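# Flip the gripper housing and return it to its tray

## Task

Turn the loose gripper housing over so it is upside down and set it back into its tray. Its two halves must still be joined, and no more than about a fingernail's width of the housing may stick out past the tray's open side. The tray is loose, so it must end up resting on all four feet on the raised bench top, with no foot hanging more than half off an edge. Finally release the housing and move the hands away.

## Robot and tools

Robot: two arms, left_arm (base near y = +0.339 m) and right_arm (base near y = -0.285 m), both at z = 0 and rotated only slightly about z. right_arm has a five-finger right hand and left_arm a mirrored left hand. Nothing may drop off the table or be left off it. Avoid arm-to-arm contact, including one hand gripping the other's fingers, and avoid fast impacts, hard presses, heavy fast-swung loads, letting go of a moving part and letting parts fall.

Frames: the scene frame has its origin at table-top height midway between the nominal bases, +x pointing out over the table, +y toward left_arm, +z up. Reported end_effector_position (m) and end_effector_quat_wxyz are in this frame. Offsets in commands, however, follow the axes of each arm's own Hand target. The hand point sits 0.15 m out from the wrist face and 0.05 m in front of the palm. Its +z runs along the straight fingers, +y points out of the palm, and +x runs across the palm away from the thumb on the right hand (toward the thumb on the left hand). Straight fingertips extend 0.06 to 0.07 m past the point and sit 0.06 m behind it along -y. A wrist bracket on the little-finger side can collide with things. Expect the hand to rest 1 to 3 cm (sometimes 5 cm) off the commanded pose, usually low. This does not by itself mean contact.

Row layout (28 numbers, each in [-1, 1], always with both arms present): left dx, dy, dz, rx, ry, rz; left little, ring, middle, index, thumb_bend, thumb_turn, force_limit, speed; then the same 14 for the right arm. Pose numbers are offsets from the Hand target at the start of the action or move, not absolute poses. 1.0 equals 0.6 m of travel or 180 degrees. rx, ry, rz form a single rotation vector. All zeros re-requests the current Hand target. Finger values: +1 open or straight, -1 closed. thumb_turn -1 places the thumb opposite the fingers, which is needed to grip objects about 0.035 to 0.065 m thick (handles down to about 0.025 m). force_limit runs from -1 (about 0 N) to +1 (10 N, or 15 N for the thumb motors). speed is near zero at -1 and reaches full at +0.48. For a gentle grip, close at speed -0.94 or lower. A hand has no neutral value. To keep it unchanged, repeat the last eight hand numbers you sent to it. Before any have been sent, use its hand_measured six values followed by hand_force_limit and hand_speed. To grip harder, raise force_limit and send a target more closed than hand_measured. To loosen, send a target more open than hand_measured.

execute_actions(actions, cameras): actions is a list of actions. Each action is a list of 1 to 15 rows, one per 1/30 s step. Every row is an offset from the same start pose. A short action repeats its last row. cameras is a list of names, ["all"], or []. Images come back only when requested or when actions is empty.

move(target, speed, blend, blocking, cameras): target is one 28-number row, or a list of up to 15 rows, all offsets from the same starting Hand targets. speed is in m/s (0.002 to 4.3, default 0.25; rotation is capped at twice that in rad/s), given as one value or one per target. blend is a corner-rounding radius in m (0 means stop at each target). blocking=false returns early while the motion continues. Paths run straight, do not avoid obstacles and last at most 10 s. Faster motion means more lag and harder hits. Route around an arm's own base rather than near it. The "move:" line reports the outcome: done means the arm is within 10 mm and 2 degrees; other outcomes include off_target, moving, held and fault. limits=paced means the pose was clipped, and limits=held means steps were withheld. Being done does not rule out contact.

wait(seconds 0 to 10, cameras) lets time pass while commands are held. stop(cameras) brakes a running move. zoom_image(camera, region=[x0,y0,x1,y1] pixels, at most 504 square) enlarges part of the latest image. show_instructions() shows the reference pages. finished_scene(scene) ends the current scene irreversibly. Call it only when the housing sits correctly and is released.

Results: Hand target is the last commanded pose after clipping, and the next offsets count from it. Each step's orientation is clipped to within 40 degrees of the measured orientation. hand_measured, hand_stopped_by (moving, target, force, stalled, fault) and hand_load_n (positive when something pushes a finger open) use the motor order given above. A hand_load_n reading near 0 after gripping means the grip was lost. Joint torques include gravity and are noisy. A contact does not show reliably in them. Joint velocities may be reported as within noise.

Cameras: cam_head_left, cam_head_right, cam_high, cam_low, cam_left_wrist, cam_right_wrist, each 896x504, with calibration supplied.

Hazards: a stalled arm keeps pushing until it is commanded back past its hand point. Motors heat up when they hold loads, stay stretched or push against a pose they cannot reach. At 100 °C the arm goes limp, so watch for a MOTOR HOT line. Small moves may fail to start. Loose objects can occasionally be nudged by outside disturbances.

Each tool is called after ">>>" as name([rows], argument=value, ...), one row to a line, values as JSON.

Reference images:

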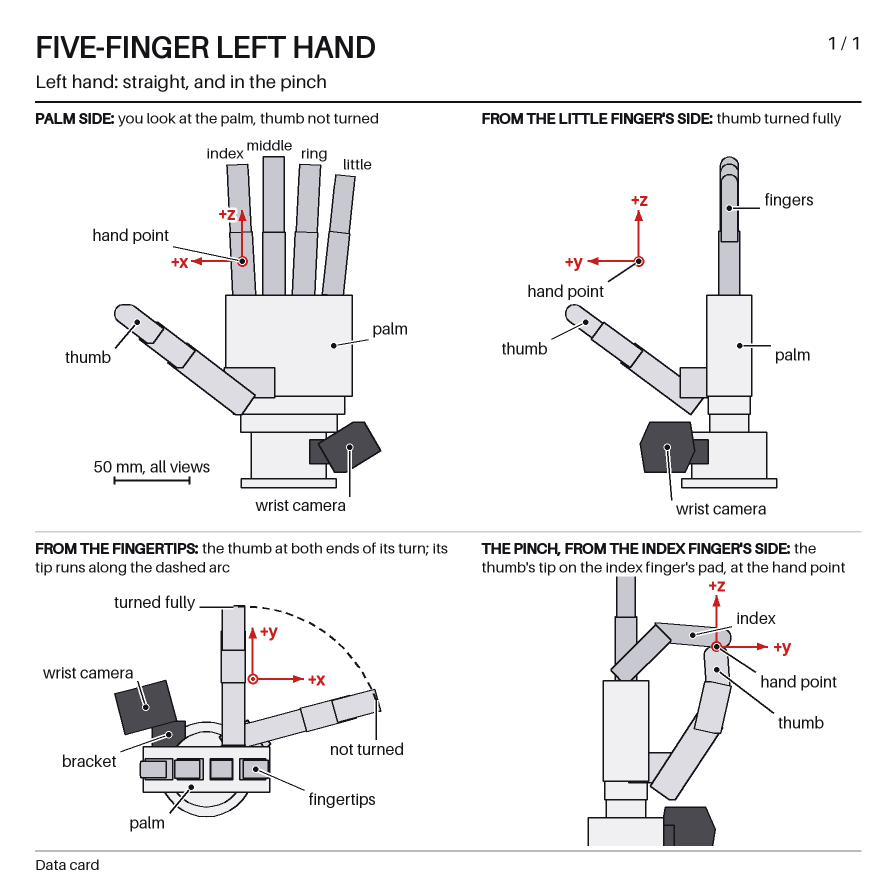

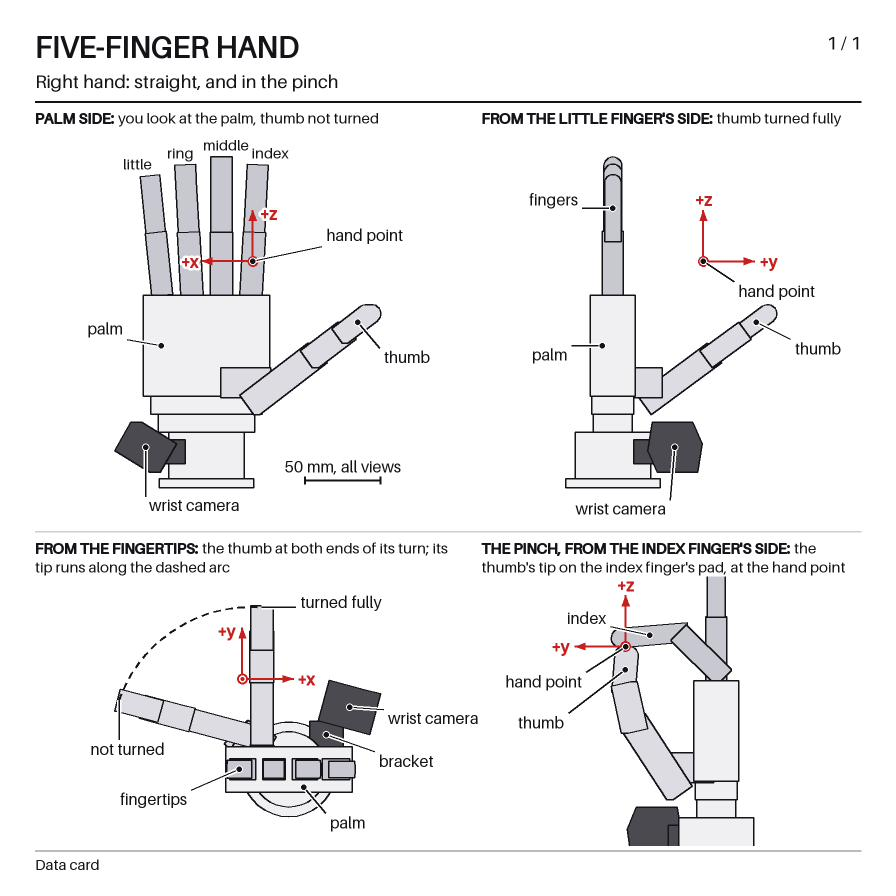

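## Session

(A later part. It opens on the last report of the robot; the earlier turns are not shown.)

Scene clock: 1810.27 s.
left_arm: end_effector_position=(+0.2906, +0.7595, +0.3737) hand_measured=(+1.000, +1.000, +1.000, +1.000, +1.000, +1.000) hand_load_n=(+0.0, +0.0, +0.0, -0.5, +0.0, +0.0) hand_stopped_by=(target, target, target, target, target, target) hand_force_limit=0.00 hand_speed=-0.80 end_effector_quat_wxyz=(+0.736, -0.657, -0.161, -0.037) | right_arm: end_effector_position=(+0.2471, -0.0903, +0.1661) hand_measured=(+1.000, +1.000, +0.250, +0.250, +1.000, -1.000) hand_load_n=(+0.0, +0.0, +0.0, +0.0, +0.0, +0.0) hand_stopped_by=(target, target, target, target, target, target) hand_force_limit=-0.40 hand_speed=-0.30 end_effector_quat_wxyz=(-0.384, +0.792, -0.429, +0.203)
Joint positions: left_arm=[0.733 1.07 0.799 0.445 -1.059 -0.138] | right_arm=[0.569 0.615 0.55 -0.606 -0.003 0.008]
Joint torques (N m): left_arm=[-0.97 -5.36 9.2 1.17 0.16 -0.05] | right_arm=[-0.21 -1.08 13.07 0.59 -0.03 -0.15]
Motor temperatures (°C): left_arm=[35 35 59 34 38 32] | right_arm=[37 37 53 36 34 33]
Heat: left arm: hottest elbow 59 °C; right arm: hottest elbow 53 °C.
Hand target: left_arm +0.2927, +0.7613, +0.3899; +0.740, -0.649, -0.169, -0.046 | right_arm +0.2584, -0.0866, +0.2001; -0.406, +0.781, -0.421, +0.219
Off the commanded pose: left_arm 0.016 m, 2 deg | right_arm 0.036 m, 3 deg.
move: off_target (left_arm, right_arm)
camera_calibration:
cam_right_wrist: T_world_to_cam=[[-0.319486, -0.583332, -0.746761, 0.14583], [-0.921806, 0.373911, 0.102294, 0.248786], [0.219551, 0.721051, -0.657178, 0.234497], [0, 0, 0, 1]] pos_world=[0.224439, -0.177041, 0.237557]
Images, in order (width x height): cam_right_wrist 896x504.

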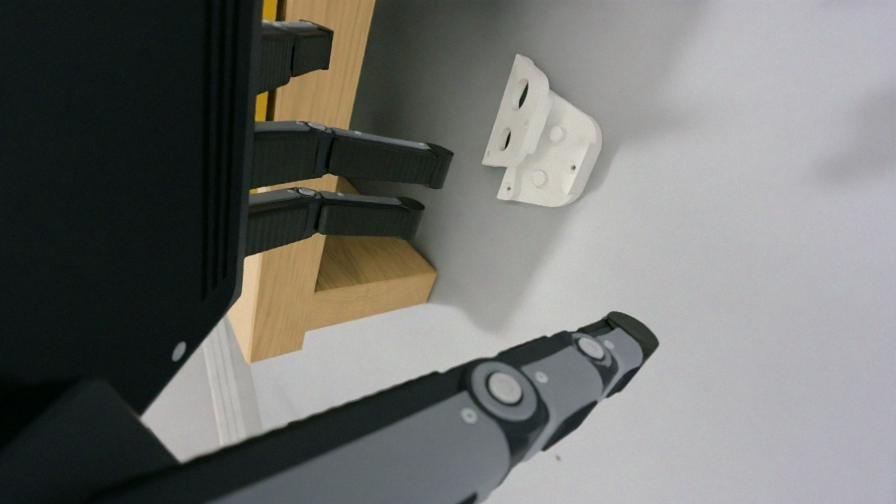

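>>> move(target=[0,0,0,0,0,0,1,1,1,1,1,1,0,-0.8,-0.0028,0.1558,0.141,0.0278,0,0,1,1,0.3,0.3,-1,-1,-0.4,-0.3], speed=0.1, cameras=["cam_right_wrist","cam_head_left"])

>>> zoom_image(camera="cam_right_wrist", region=[360, 0, 760, 310])

Scene clock: 1904.23 s.
left_arm: end_effector_position=(+0.2906, +0.7595, +0.3737) hand_measured=(+1.000, +1.000, +1.000, +1.000, +1.000, +1.000) hand_load_n=(+0.0, +0.0, +0.0, +0.0, +0.0, -0.5) hand_stopped_by=(target, target, target, target, target, target) hand_force_limit=0.00 hand_speed=-0.80 end_effector_quat_wxyz=(+0.736, -0.657, -0.161, -0.037) | right_arm: end_effector_position=(+0.2674, -0.0772, +0.0737) hand_measured=(+1.000, +1.000, +0.300, +0.300, -0.818, -1.000) hand_load_n=(+0.0, +0.0, +0.0, +0.0, +5.0, +1.0) hand_stopped_by=(target, target, target, target, force, target) hand_force_limit=-0.40 hand_speed=-0.30 end_effector_quat_wxyz=(-0.436, +0.764, -0.414, +0.232)
Joint positions: left_arm=[0.733 1.07 0.799 0.445 -1.059 -0.138] | right_arm=[0.569 0.75 0.272 -0.059 -0.001 0.008]
Joint torques (N m): left_arm=[-0.85 -5.48 9.16 1.18 0.16 -0.04] | right_arm=[0.5 -0.56 7.71 1.63 0.11 -0.11]
Motor temperatures (°C): left_arm=[35 35 59 34 38 32] | right_arm=[37 37 63 36 34 34]
Heat: left arm: hottest elbow 59 °C; right arm: hottest elbow 63 °C.
Hand target: left_arm +0.2927, +0.7613, +0.3899; +0.740, -0.649, -0.169, -0.046 | right_arm +0.2703, -0.0766, +0.0750; -0.440, +0.763, -0.411, +0.237
Off the commanded pose: left_arm 0.016 m, 2 deg | right_arm 0.003 m, 1 deg.
move: off_target (left_arm)
camera_calibration:
cam_right_wrist: T_world_to_cam=[[-0.232307, -0.525636, -0.818377, 0.0774314], [-0.928505, 0.370433, 0.0256436, 0.279203], [0.289674, 0.765824, -0.57411, 0.138447], [0, 0, 0, 1]] pos_world=[0.237125, -0.168751, 0.135692]
Images, in order (width x height): cam_head_left 896x504, cam_right_wrist 896x504.

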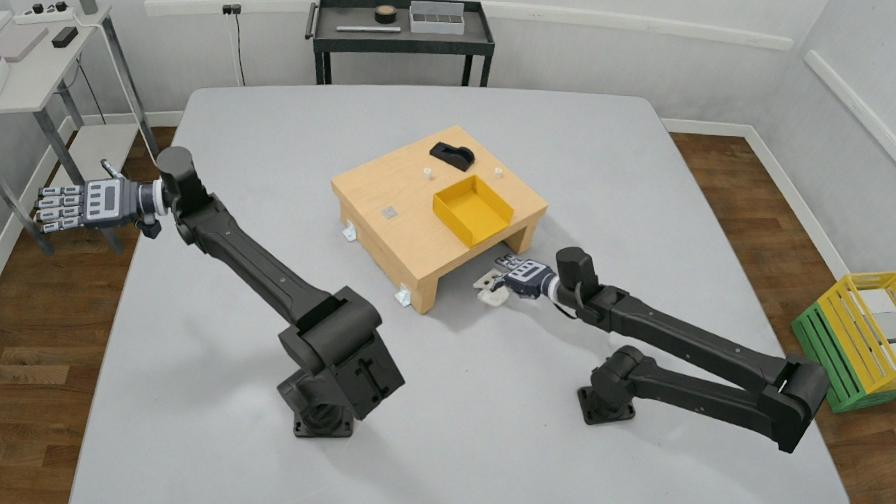

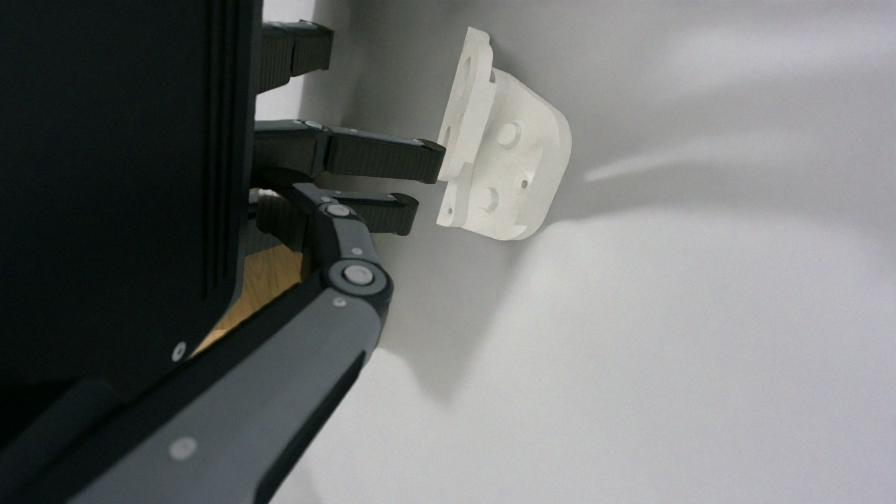

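Scaled by 1.260 from the camera's 896x504 image, which has a finer 1280x720 frame.

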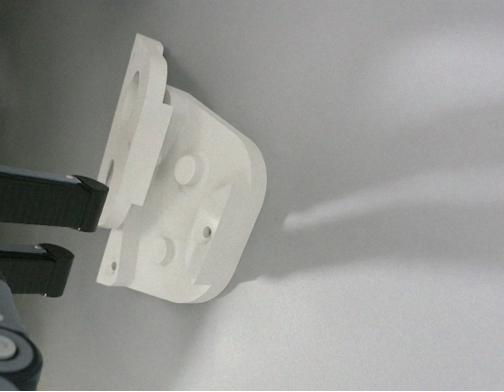

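>>> zoom_image(camera="cam_right_wrist", region=[430, 20, 590, 250])

Scaled by 2.191 from the camera's 896x504 image, which has a finer 1280x720 frame.

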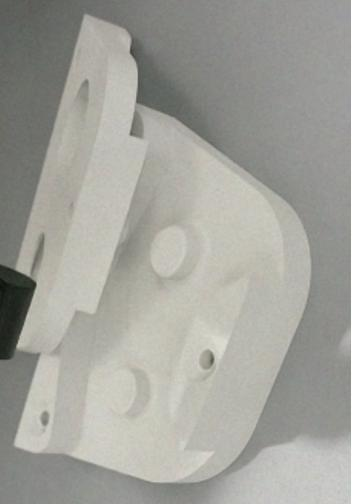

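>>> move(target=[0,0,0,0,0,0,1,1,1,1,1,1,0,-0.8,0.0035,0.0678,0.0528,0,0,0,1,1,0.3,0.3,-1,-1,-0.4,-0.3], speed=0.05, cameras=["cam_right_wrist","cam_high"])

>>> zoom_image(camera="cam_right_wrist", region=[360, 0, 760, 310])

>>> zoom_image(camera="cam_high", region=[365, 205, 445, 275])

Scene clock: 1966.27 s.
left_arm: end_effector_position=(+0.2906, +0.7595, +0.3737) hand_measured=(+1.000, +1.000, +1.000, +1.000, +1.000, +1.000) hand_load_n=(+0.0, +0.0, +0.0, +0.0, +0.0, -0.5) hand_stopped_by=(target, target, target, target, target, target) hand_force_limit=0.00 hand_speed=-0.80 end_effector_quat_wxyz=(+0.736, -0.657, -0.161, -0.037) | right_arm: end_effector_position=(+0.2791, -0.0693, +0.0325) hand_measured=(+1.000, +1.000, +0.300, +0.300, -0.818, -1.000) hand_load_n=(+0.0, +0.0, -0.5, +0.0, +5.0, +1.0) hand_stopped_by=(target, target, target, target, force, target) hand_force_limit=-0.40 hand_speed=-0.30 end_effector_quat_wxyz=(-0.447, +0.758, -0.411, +0.236)
Joint positions: left_arm=[0.733 1.07 0.799 0.445 -1.059 -0.138] | right_arm=[0.567 0.974 0.203 0.261 -0.006 0.008]
Joint torques (N m): left_arm=[-0.79 -5.36 9.18 1.18 0.15 -0.04] | right_arm=[-0.21 -0.91 5.64 1.46 -0.02 -0.16]
Motor temperatures (°C): left_arm=[35 35 59 34 38 32] | right_arm=[37 37 55 36 34 34]
Heat: left arm: hottest elbow 59 °C; right arm: hottest elbow 55 °C.
Hand target: left_arm +0.2927, +0.7613, +0.3899; +0.740, -0.649, -0.169, -0.046 | right_arm +0.2775, -0.0744, +0.0240; -0.440, +0.763, -0.411, +0.237
Off the commanded pose: left_arm 0.016 m, 2 deg | right_arm 0.010 m, 1 deg.
move: off_target (left_arm)
camera_calibration:
cam_right_wrist: T_world_to_cam=[[-0.21352, -0.512341, -0.831815, 0.046731], [-0.929745, 0.36801, 0.011989, 0.288903], [0.299974, 0.775935, -0.554924, 0.102554], [0, 0, 0, 1]] pos_world=[0.24782, -0.161952, 0.0923174]
Images, in order (width x height): cam_high 896x504, cam_right_wrist 896x504.

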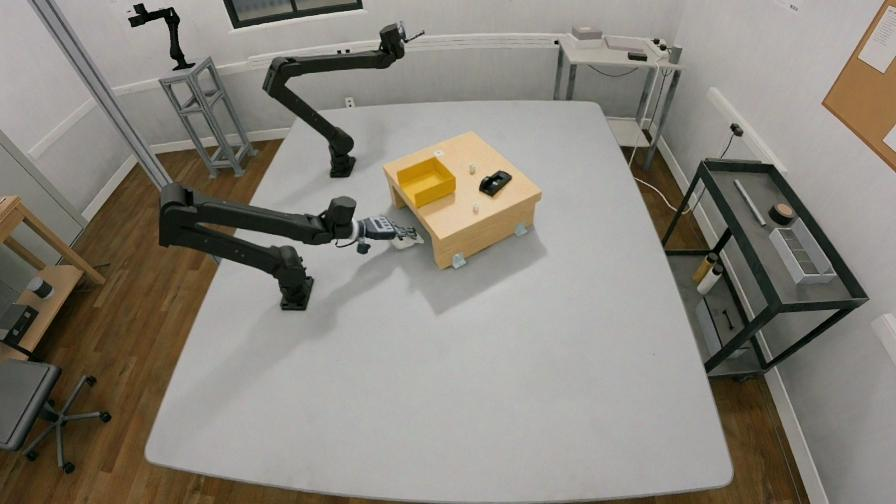

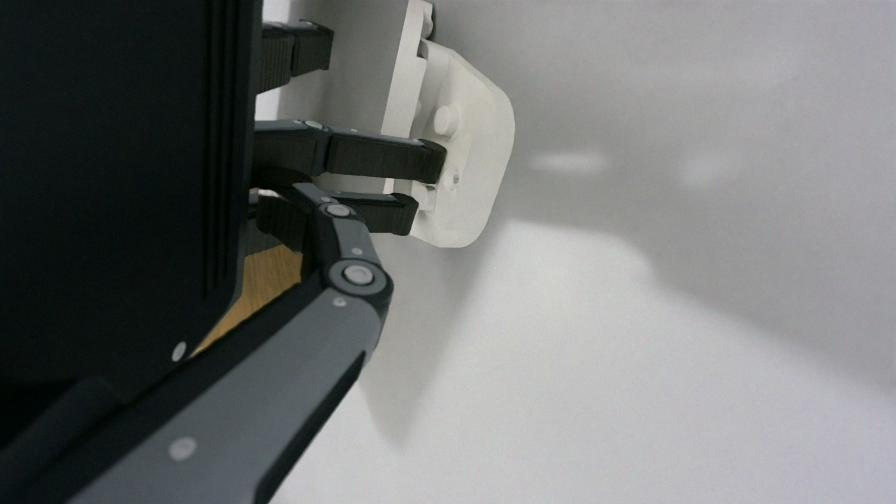

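Scaled by 1.260 from the camera's 896x504 image, which has a finer 1280x720 frame.

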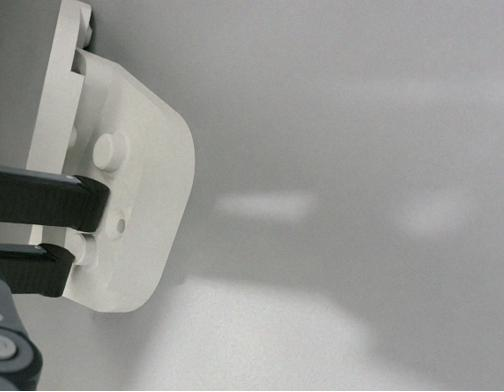

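Scaled by 6.300 from the camera's 896x504 image, which has a finer 1280x720 frame.

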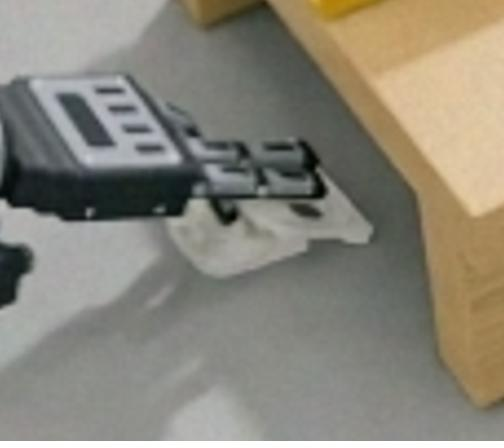

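>>> move(target=[0,0,0,0,0,0,1,1,1,1,1,1,0,-0.8,-0.0005,0.0475,-0.0688,0,0,0,1,1,0.3,0.3,-1,-1,-0.4,-0.3], speed=0.05, cameras=["cam_right_wrist","cam_high"])

>>> zoom_image(camera="cam_right_wrist", region=[360, 0, 760, 310])

>>> zoom_image(camera="cam_high", region=[365, 205, 445, 275])

Scene clock: 1977.60 s.
left_arm: end_effector_position=(+0.2906, +0.7595, +0.3737) hand_measured=(+1.000, +1.000, +1.000, +1.000, +1.000, +1.000) hand_load_n=(+0.0, -0.5, +0.0, +0.0, +0.0, -0.5) hand_stopped_by=(target, target, target, target, target, target) hand_force_limit=0.00 hand_speed=-0.80 end_effector_quat_wxyz=(+0.736, -0.657, -0.161, -0.037) | right_arm: end_effector_position=(+0.2420, -0.0938, +0.0314) hand_measured=(+1.000, +1.000, +0.300, +0.300, -0.818, -1.000) hand_load_n=(+0.0, +0.0, +1.5, +0.0, +5.0, +0.5) hand_stopped_by=(target, target, target, target, force, target) hand_force_limit=-0.40 hand_speed=-0.30 end_effector_quat_wxyz=(-0.455, +0.754, -0.408, +0.240)
Joint positions: left_arm=[0.733 1.07 0.799 0.445 -1.059 -0.138] | right_arm=[0.567 0.701 0.099 0.111 -0.006 0.008]
Joint torques (N m): left_arm=[-0.79 -5.3 9.16 1.2 0.15 -0.04] | right_arm=[-0.21 0.09 6.27 0.25 -0.03 -0.16]
Motor temperatures (°C): left_arm=[35 35 59 34 38 32] | right_arm=[37 37 54 36 34 34]
Heat: left arm: hottest elbow 59 °C; right arm: hottest elbow 54 °C.
Hand target: left_arm +0.2927, +0.7613, +0.3899; +0.740, -0.649, -0.169, -0.046 | right_arm +0.2356, -0.1017, +0.0201; -0.440, +0.763, -0.411, +0.237
Off the commanded pose: left_arm 0.016 m, 2 deg | right_arm 0.015 m, 2 deg.
move: off_target (left_arm, right_arm)
camera_calibration:
cam_right_wrist: T_world_to_cam=[[-0.199631, -0.503224, -0.840781, 0.0230807], [-0.929821, 0.368011, 0.000510276, 0.263698], [0.30916, 0.781878, -0.541375, 0.129976], [0, 0, 0, 1]] pos_world=[0.209617, -0.187055, 0.0896371]
Images, in order (width x height): cam_high 896x504, cam_right_wrist 896x504.

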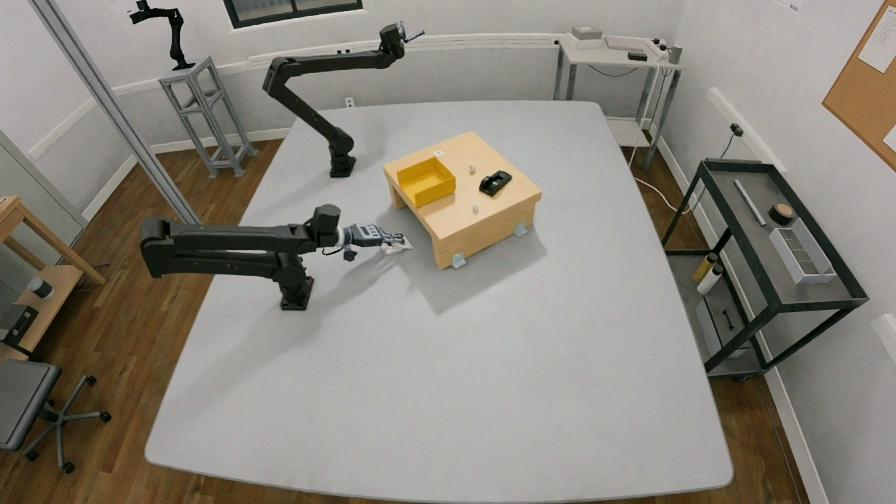

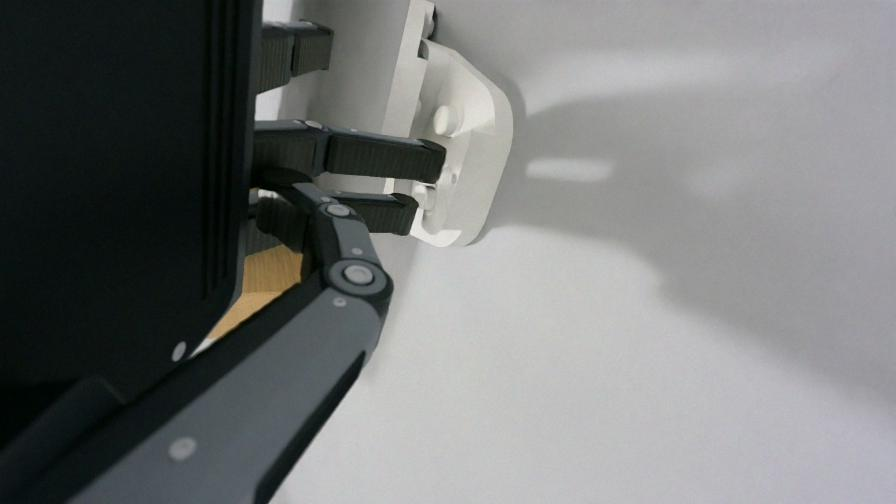

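Scaled by 1.260 from the camera's 896x504 image, which has a finer 1280x720 frame.

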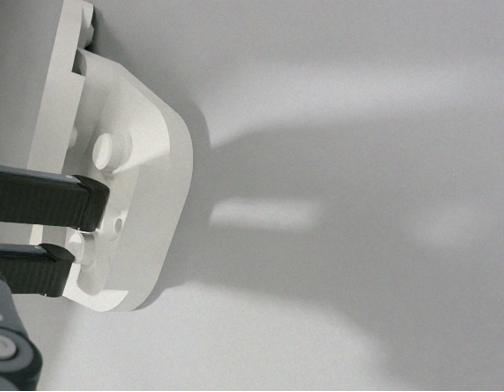

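Scaled by 6.300 from the camera's 896x504 image, which has a finer 1280x720 frame.

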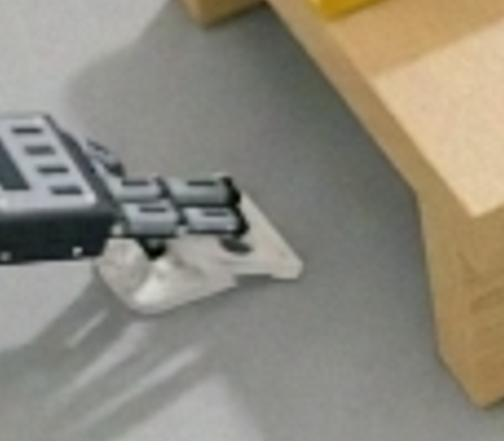

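>>> move(target=[0,0,0,0,0,0,1,1,1,1,1,1,0,-0.8,-0.005,-0.0783,-0.019,0.05,0,0,1,1,0.3,0.3,-1,-1,-0.4,-0.3], speed=0.06, cameras=["cam_right_wrist","cam_high"])

>>> zoom_image(camera="cam_right_wrist", region=[360, 0, 760, 310])

>>> zoom_image(camera="cam_high", region=[365, 205, 445, 275])

Scene clock: 2021.47 s.
left_arm: end_effector_position=(+0.2906, +0.7595, +0.3737) hand_measured=(+1.000, +1.000, +1.000, +1.000, +1.000, +1.000) hand_load_n=(+0.0, +0.0, +0.0, +0.0, +0.0, -0.5) hand_stopped_by=(target, target, target, target, target, target) hand_force_limit=0.00 hand_speed=-0.80 end_effector_quat_wxyz=(+0.736, -0.657, -0.161, -0.037) | right_arm: end_effector_position=(+0.2466, -0.0930, +0.0648) hand_measured=(+1.000, +1.000, +0.300, +0.300, -0.818, -1.000) hand_load_n=(+0.0, +0.0, +0.5, +0.0, +5.0, +0.5) hand_stopped_by=(target, target, target, target, force, target) hand_force_limit=-0.40 hand_speed=-0.30 end_effector_quat_wxyz=(-0.497, +0.724, -0.395, +0.268)
Joint positions: left_arm=[0.733 1.07 0.799 0.445 -1.059 -0.138] | right_arm=[0.569 0.531 0.09 0.072 0.007 0.008]
Joint torques (N m): left_arm=[-0.79 -5.36 9.18 1.21 0.16 -0.04] | right_arm=[1.26 0.32 8.16 0.95 0.12 -0.08]
Motor temperatures (°C): left_arm=[35 35 59 34 38 32] | right_arm=[37 37 52 36 34 34]
Heat: left arm: hottest elbow 59 °C; right arm: hottest elbow 52 °C.
Hand target: left_arm +0.2927, +0.7613, +0.3899; +0.740, -0.649, -0.169, -0.046 | right_arm +0.2454, -0.0917, +0.0664; -0.498, +0.726, -0.391, +0.268
Off the commanded pose: left_arm 0.016 m, 2 deg | right_arm 0.002 m, 1 deg.
move: off_target (left_arm)
camera_calibration:
cam_right_wrist: T_world_to_cam=[[-0.114786, -0.448131, -0.886568, 0.0396139], [-0.922417, 0.379362, -0.0723274, 0.271678], [0.368742, 0.809483, -0.456909, 0.128444], [0, 0, 0, 1]] pos_world=[0.207785, -0.189285, 0.113457]
Images, in order (width x height): cam_high 896x504, cam_right_wrist 896x504.

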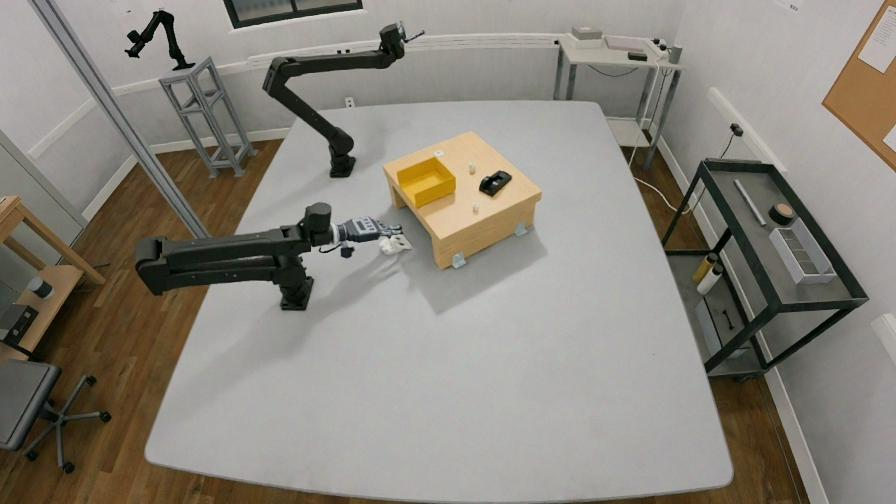

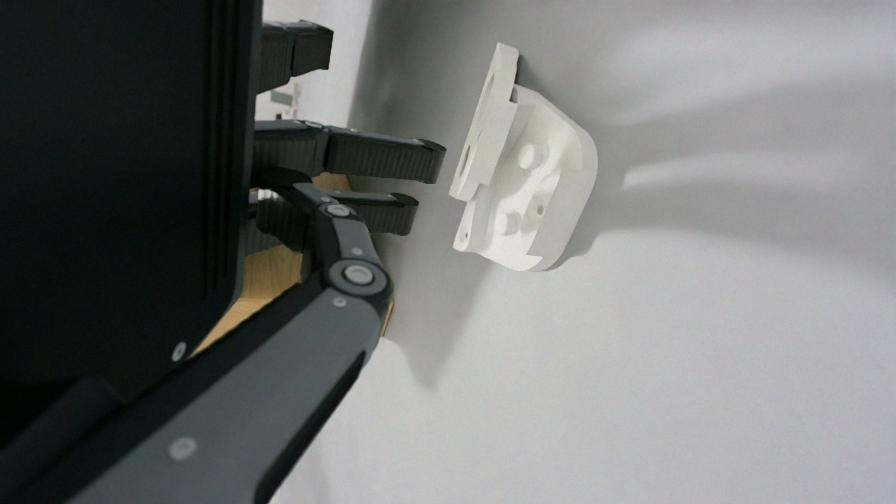

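Scaled by 1.260 from the camera's 896x504 image, which has a finer 1280x720 frame.

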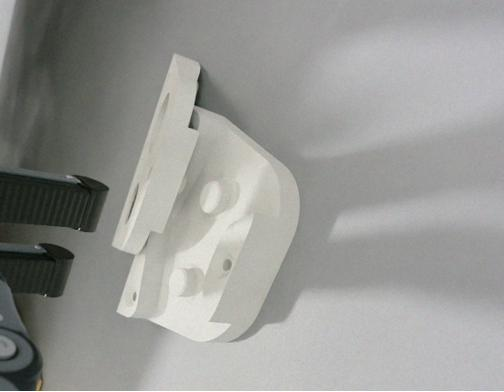

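Scaled by 6.300 from the camera's 896x504 image, which has a finer 1280x720 frame.

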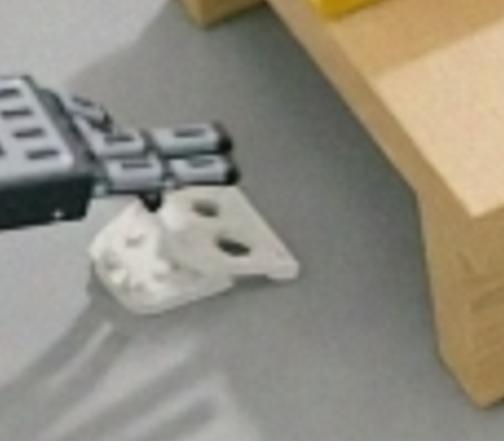

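>>> execute_actions(actions=[], cameras=["all"])

Scene clock: 2069.83 s.
left_arm: end_effector_position=(+0.2906, +0.7595, +0.3737) hand_measured=(+1.000, +1.000, +1.000, +1.000, +1.000, +1.000) hand_load_n=(+0.0, +0.0, +0.0, +0.0, +0.0, -0.5) hand_stopped_by=(target, target, target, target, target, target) hand_force_limit=0.00 hand_speed=-0.80 end_effector_quat_wxyz=(+0.736, -0.657, -0.161, -0.037) | right_arm: end_effector_position=(+0.2466, -0.0930, +0.0648) hand_measured=(+1.000, +1.000, +0.300, +0.300, -0.818, -1.000) hand_load_n=(+0.0, +0.0, +0.0, +0.0, +5.0, +0.5) hand_stopped_by=(target, target, target, target, force, target) hand_force_limit=-0.40 hand_speed=-0.30 end_effector_quat_wxyz=(-0.497, +0.724, -0.395, +0.268)
Joint positions: left_arm=[0.733 1.07 0.799 0.445 -1.059 -0.138] | right_arm=[0.569 0.531 0.09 0.072 0.007 0.008]
Joint velocities: within noise
Joint torques (N m): left_arm=[-0.97 -5.48 9.2 1.21 0.16 -0.04] | right_arm=[1.26 0.38 8.17 0.81 0.12 -0.08]
Motor temperatures (°C): left_arm=[35 35 59 34 38 32] | right_arm=[37 37 53 36 34 34]
Heat: left arm: hottest elbow 59 °C; right arm: hottest elbow 53 °C.
Hand target: left_arm +0.2927, +0.7613, +0.3899; +0.740, -0.649, -0.169, -0.046 | right_arm +0.2454, -0.0917, +0.0665; -0.498, +0.726, -0.391, +0.268
Off the commanded pose: left_arm 0.016 m, 2 deg | right_arm 0.002 m, 1 deg.
camera_calibration:
cam_left_wrist: T_world_to_cam=[[0.0256456, -0.0559483, 0.998104, -0.332881], [0.943335, -0.329084, -0.042685, -0.00925175], [0.330848, 0.942642, 0.0443384, -0.714793], [0, 0, 0, 1]] pos_world=[0.253752, 0.652125, 0.363548]
cam_right_wrist: T_world_to_cam=[[-0.114786, -0.448131, -0.886568, 0.0396139], [-0.922417, 0.379362, -0.0723274, 0.271678], [0.368742, 0.809483, -0.456909, 0.128444], [0, 0, 0, 1]] pos_world=[0.207785, -0.189285, 0.113457]

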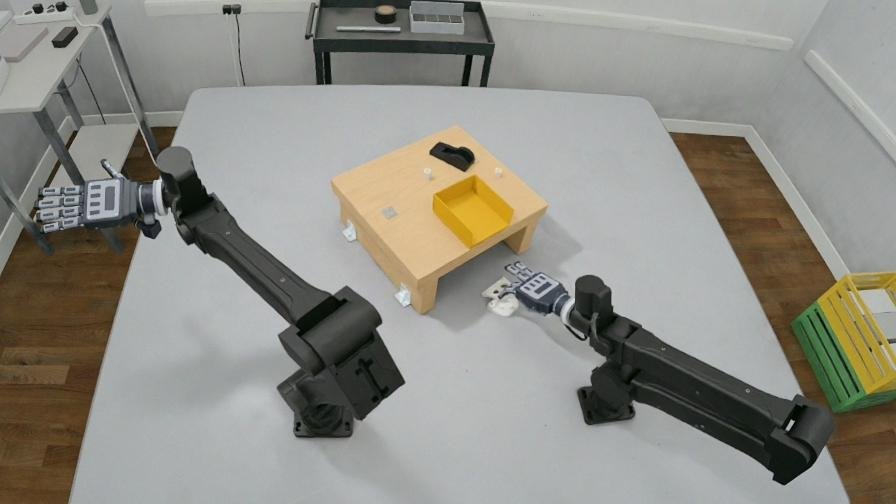

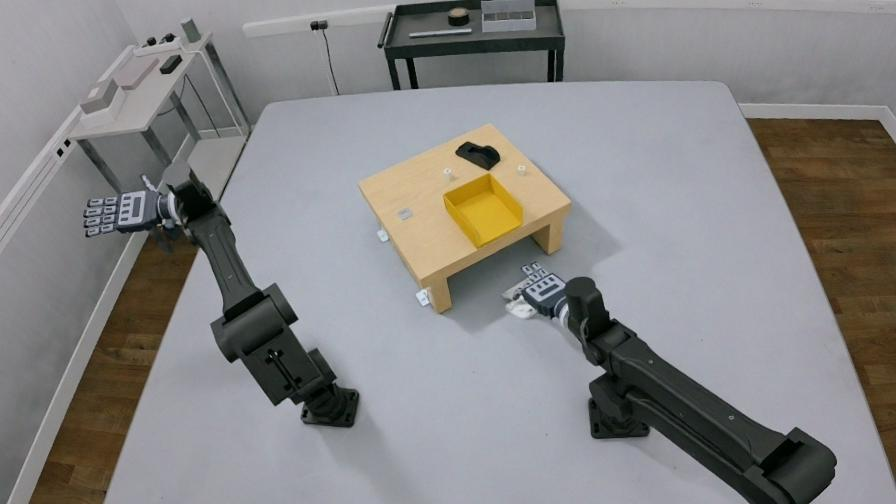

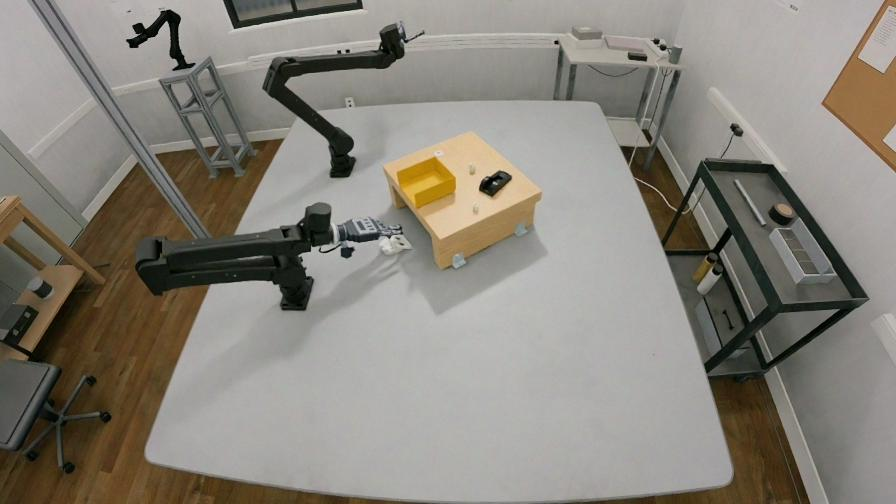

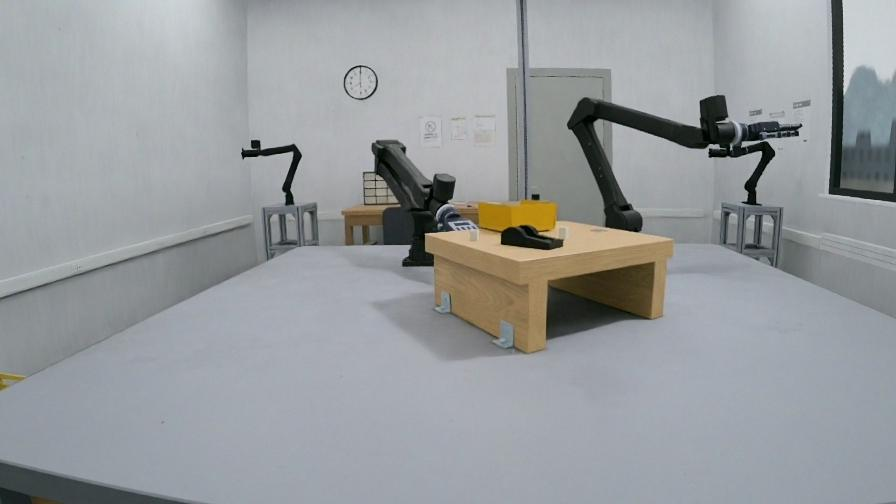

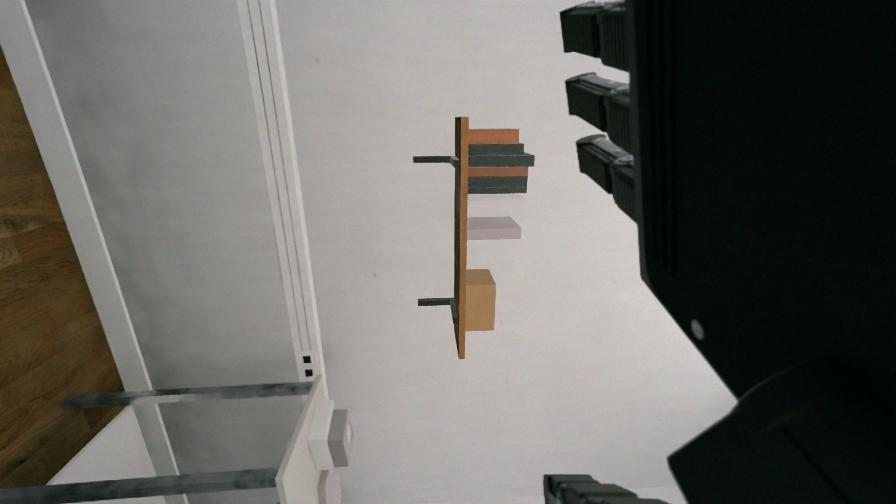

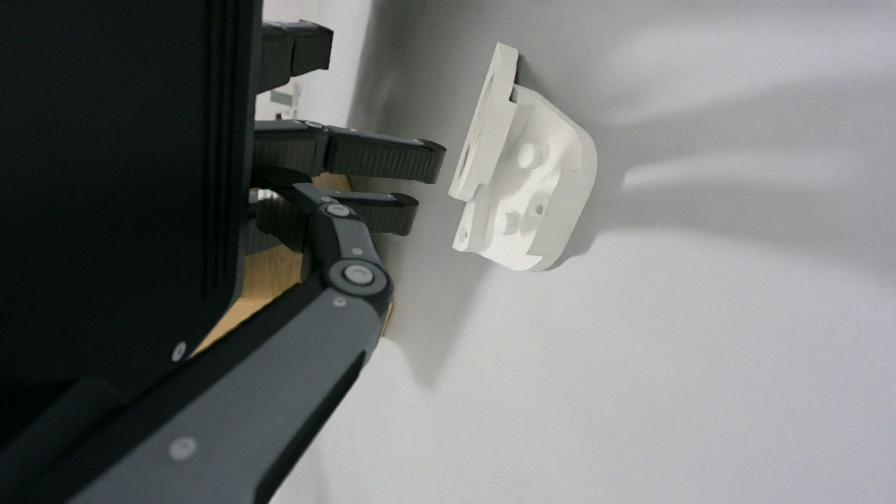

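>>> zoom_image(camera="cam_right_wrist", region=[390, 20, 640, 290])

>>> zoom_image(camera="cam_high", region=[345, 205, 445, 275])

>>> zoom_image(camera="cam_head_left", region=[455, 245, 555, 325])

Scaled by 1.867 from the camera's 896x504 image, which has a finer 1280x720 frame.

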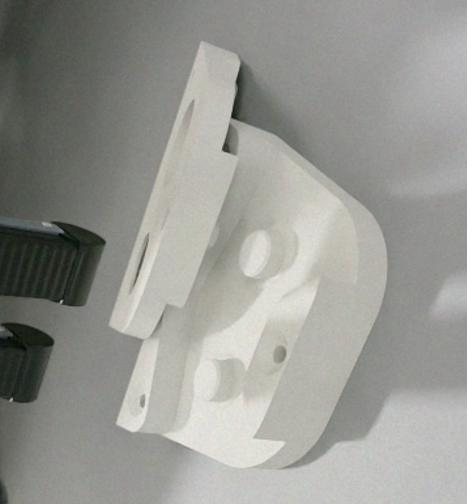

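Scaled by 5.040 from the camera's 896x504 image, which has a finer 1280x720 frame.

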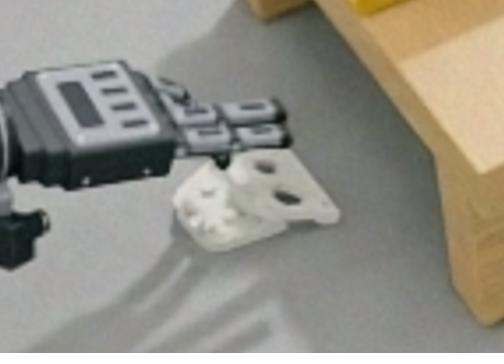

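Scaled by 5.040 from the camera's 896x504 image, which has a finer 1280x720 frame.

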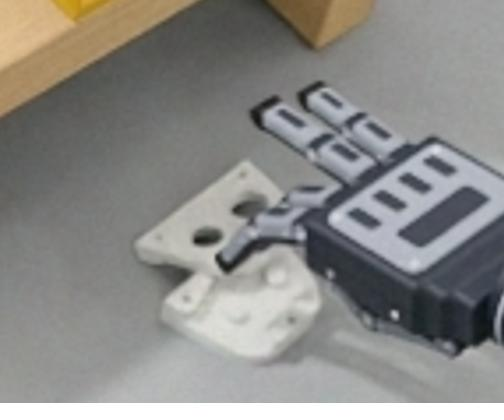

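>>> zoom_image(camera="cam_right_wrist", region=[440, 30, 540, 130])

>>> zoom_image(camera="cam_right_wrist", region=[430, 120, 530, 220])

>>> zoom_image(camera="cam_head_right", region=[485, 250, 565, 330])

Scaled by 5.040 from the camera's 896x504 image, which has a finer 1280x720 frame.

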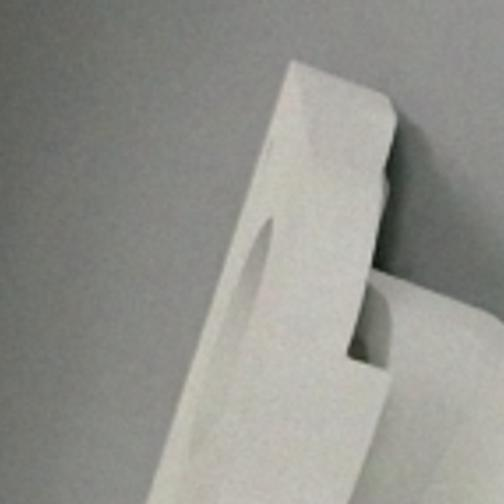

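Scaled by 5.040 from the camera's 896x504 image, which has a finer 1280x720 frame.

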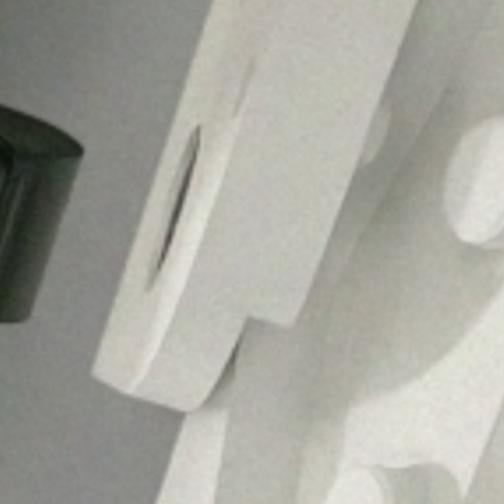

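Scaled by 6.300 from the camera's 896x504 image, which has a finer 1280x720 frame.

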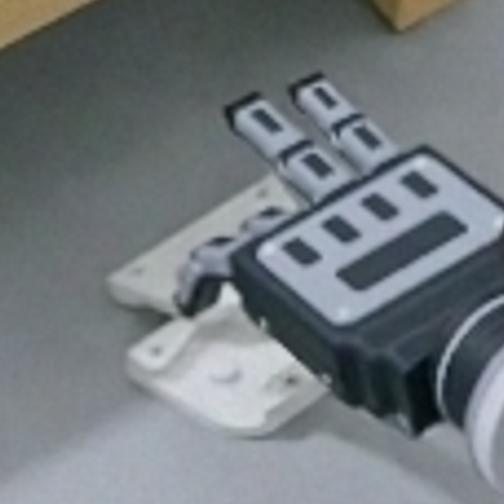

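>>> move(target=[0,0,0,0,0,0,1,1,1,1,1,1,0,-0.8,0,-0.1177,0.0113,0.0833,0,0,1,1,0.3,0.3,-1,-1,-0.4,-0.3], speed=0.1)

Scene clock: 2317.03 s.
left_arm: end_effector_position=(+0.2906, +0.7595, +0.3737) hand_measured=(+1.000, +1.000, +1.000, +1.000, +1.000, +1.000) hand_load_n=(+0.0, +0.0, +0.0, +0.0, +0.0, -0.5) hand_stopped_by=(target, target, target, target, target, target) hand_force_limit=0.00 hand_speed=-0.80 end_effector_quat_wxyz=(+0.736, -0.657, -0.161, -0.037) | right_arm: end_effector_position=(+0.2715, -0.0768, +0.1281) hand_measured=(+1.000, +1.000, +0.300, +0.300, -0.818, -1.000) hand_load_n=(+0.0, +0.0, +0.0, +0.0, +5.0, +1.0) hand_stopped_by=(target, target, target, target, force, target) hand_force_limit=-0.40 hand_speed=-0.30 end_effector_quat_wxyz=(-0.586, +0.655, -0.358, +0.315)
Joint positions: left_arm=[0.733 1.07 0.799 0.445 -1.059 -0.138] | right_arm=[0.569 0.514 0.09 0.309 0.008 0.008]
Joint torques (N m): left_arm=[-0.85 -5.36 9.17 1.21 0.17 -0.04] | right_arm=[1.26 1.61 8.12 1.81 0.11 -0.11]
Motor temperatures (°C): left_arm=[35 35 59 34 38 32] | right_arm=[37 36 54 36 34 33]
Heat: left arm: hottest elbow 59 °C; right arm: hottest elbow 54 °C.
Hand target: left_arm +0.2927, +0.7613, +0.3899; +0.740, -0.649, -0.169, -0.046 | right_arm +0.2719, -0.0743, +0.1300; -0.589, +0.654, -0.353, +0.317
Off the commanded pose: left_arm 0.016 m, 2 deg | right_arm 0.003 m, 1 deg.
move: off_target (left_arm)

>>> move(target=[0,0,0,0,0,0,1,1,1,1,1,1,0,-0.8,0.0345,-0.1052,0.0422,-0.2998,-0.0225,-0.0146,-1,-1,0.5,0.5,1,-1,-0.4,-0.3], speed=0.1, cameras=["cam_right_wrist","cam_head_left","cam_head_right","cam_high"])

Scene clock: 2342.83 s.
left_arm: end_effector_position=(+0.2906, +0.7595, +0.3737) hand_measured=(+1.000, +1.000, +1.000, +1.000, +1.000, +1.000) hand_load_n=(+0.0, +0.0, +0.0, +0.0, +0.0, -0.5) hand_stopped_by=(target, target, target, target, target, target) hand_force_limit=0.00 hand_speed=-0.80 end_effector_quat_wxyz=(+0.736, -0.657, -0.161, -0.037) | right_arm: end_effector_position=(+0.2938, -0.0784, +0.1696) hand_measured=(-1.000, -1.000, +0.500, +0.500, +1.000, -1.000) hand_load_n=(+0.0, +0.0, +0.0, +0.0, +0.0, +0.0) hand_stopped_by=(target, target, target, target, target, target) hand_force_limit=-0.40 hand_speed=-0.30 end_effector_quat_wxyz=(-0.219, +0.871, -0.427, +0.100)
Joint positions: left_arm=[0.733 1.07 0.799 0.445 -1.059 -0.138] | right_arm=[0.505 1.087 0.922 -0.924 -0.077 -0.119]
Joint torques (N m): left_arm=[-0.79 -5.42 9.18 1.18 0.16 -0.04] | right_arm=[-0.21 -4.54 12.19 0.1 0.08 -0.13]
Motor temperatures (°C): left_arm=[35 35 59 34 38 32] | right_arm=[37 36 54 36 34 33]
Heat: left arm: hottest elbow 59 °C; right arm: hottest elbow 54 °C.
Hand target: left_arm +0.2927, +0.7613, +0.3899; +0.740, -0.649, -0.169, -0.046 | right_arm +0.3098, -0.0742, +0.1899; -0.232, +0.868, -0.423, +0.113
Off the commanded pose: left_arm 0.016 m, 2 deg | right_arm 0.026 m, 2 deg.
move: off_target (left_arm, right_arm)
camera_calibration:
cam_right_wrist: T_world_to_cam=[[-0.467961, -0.760428, -0.450291, 0.149819], [-0.879168, 0.348762, 0.324697, 0.234859], [-0.0898643, 0.547827, -0.831751, 0.324903], [0, 0, 0, 1]] pos_world=[0.305788, -0.145974, 0.261442]
Images, in order (width x height): cam_head_left 896x504, cam_head_right 896x504, cam_high 896x504, cam_right_wrist 896x504.

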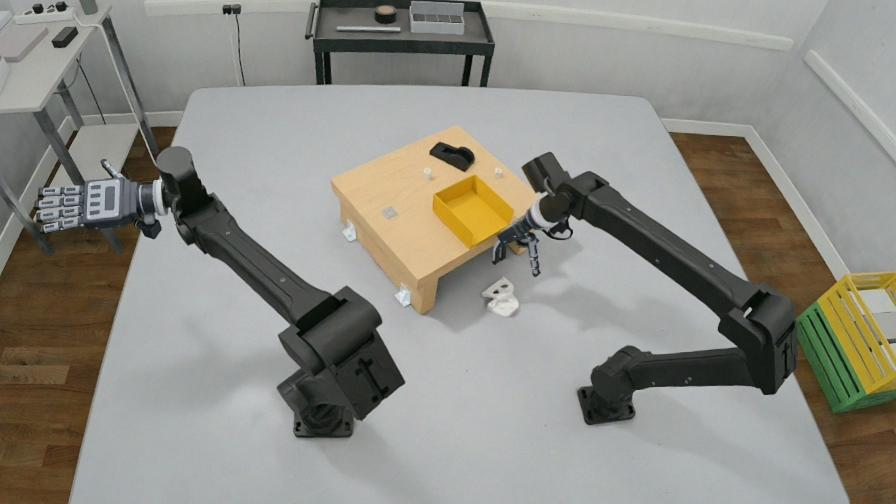

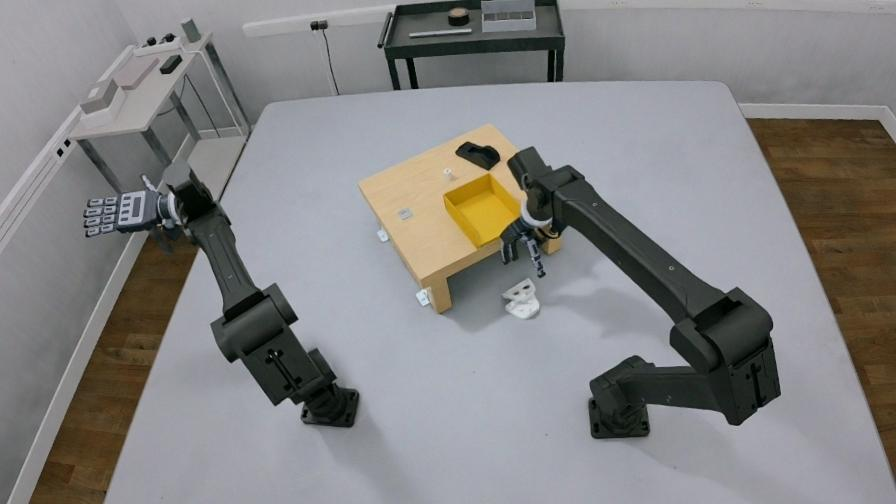

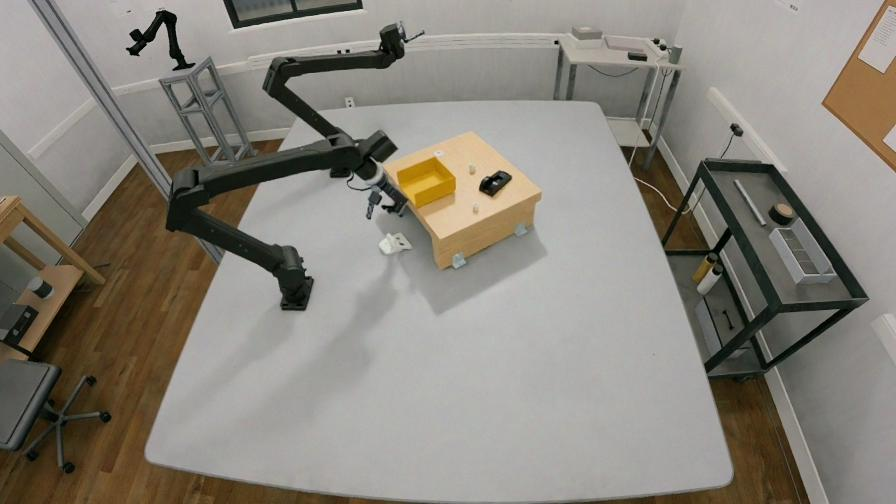

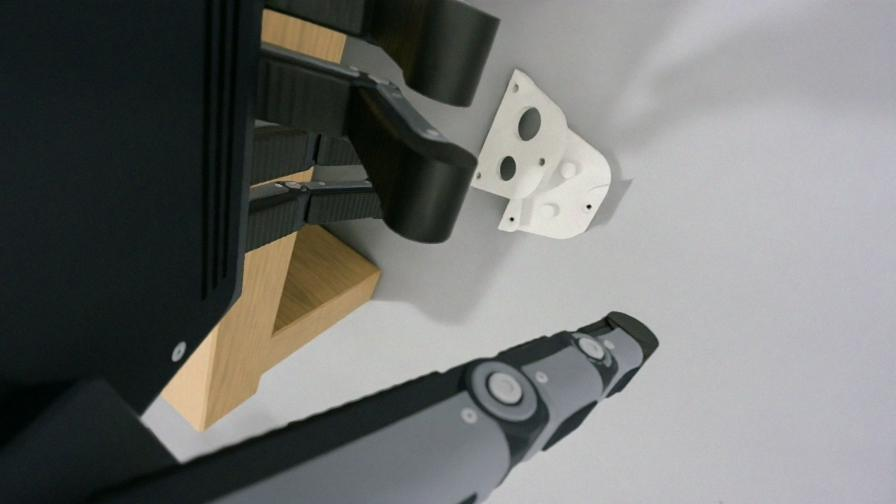

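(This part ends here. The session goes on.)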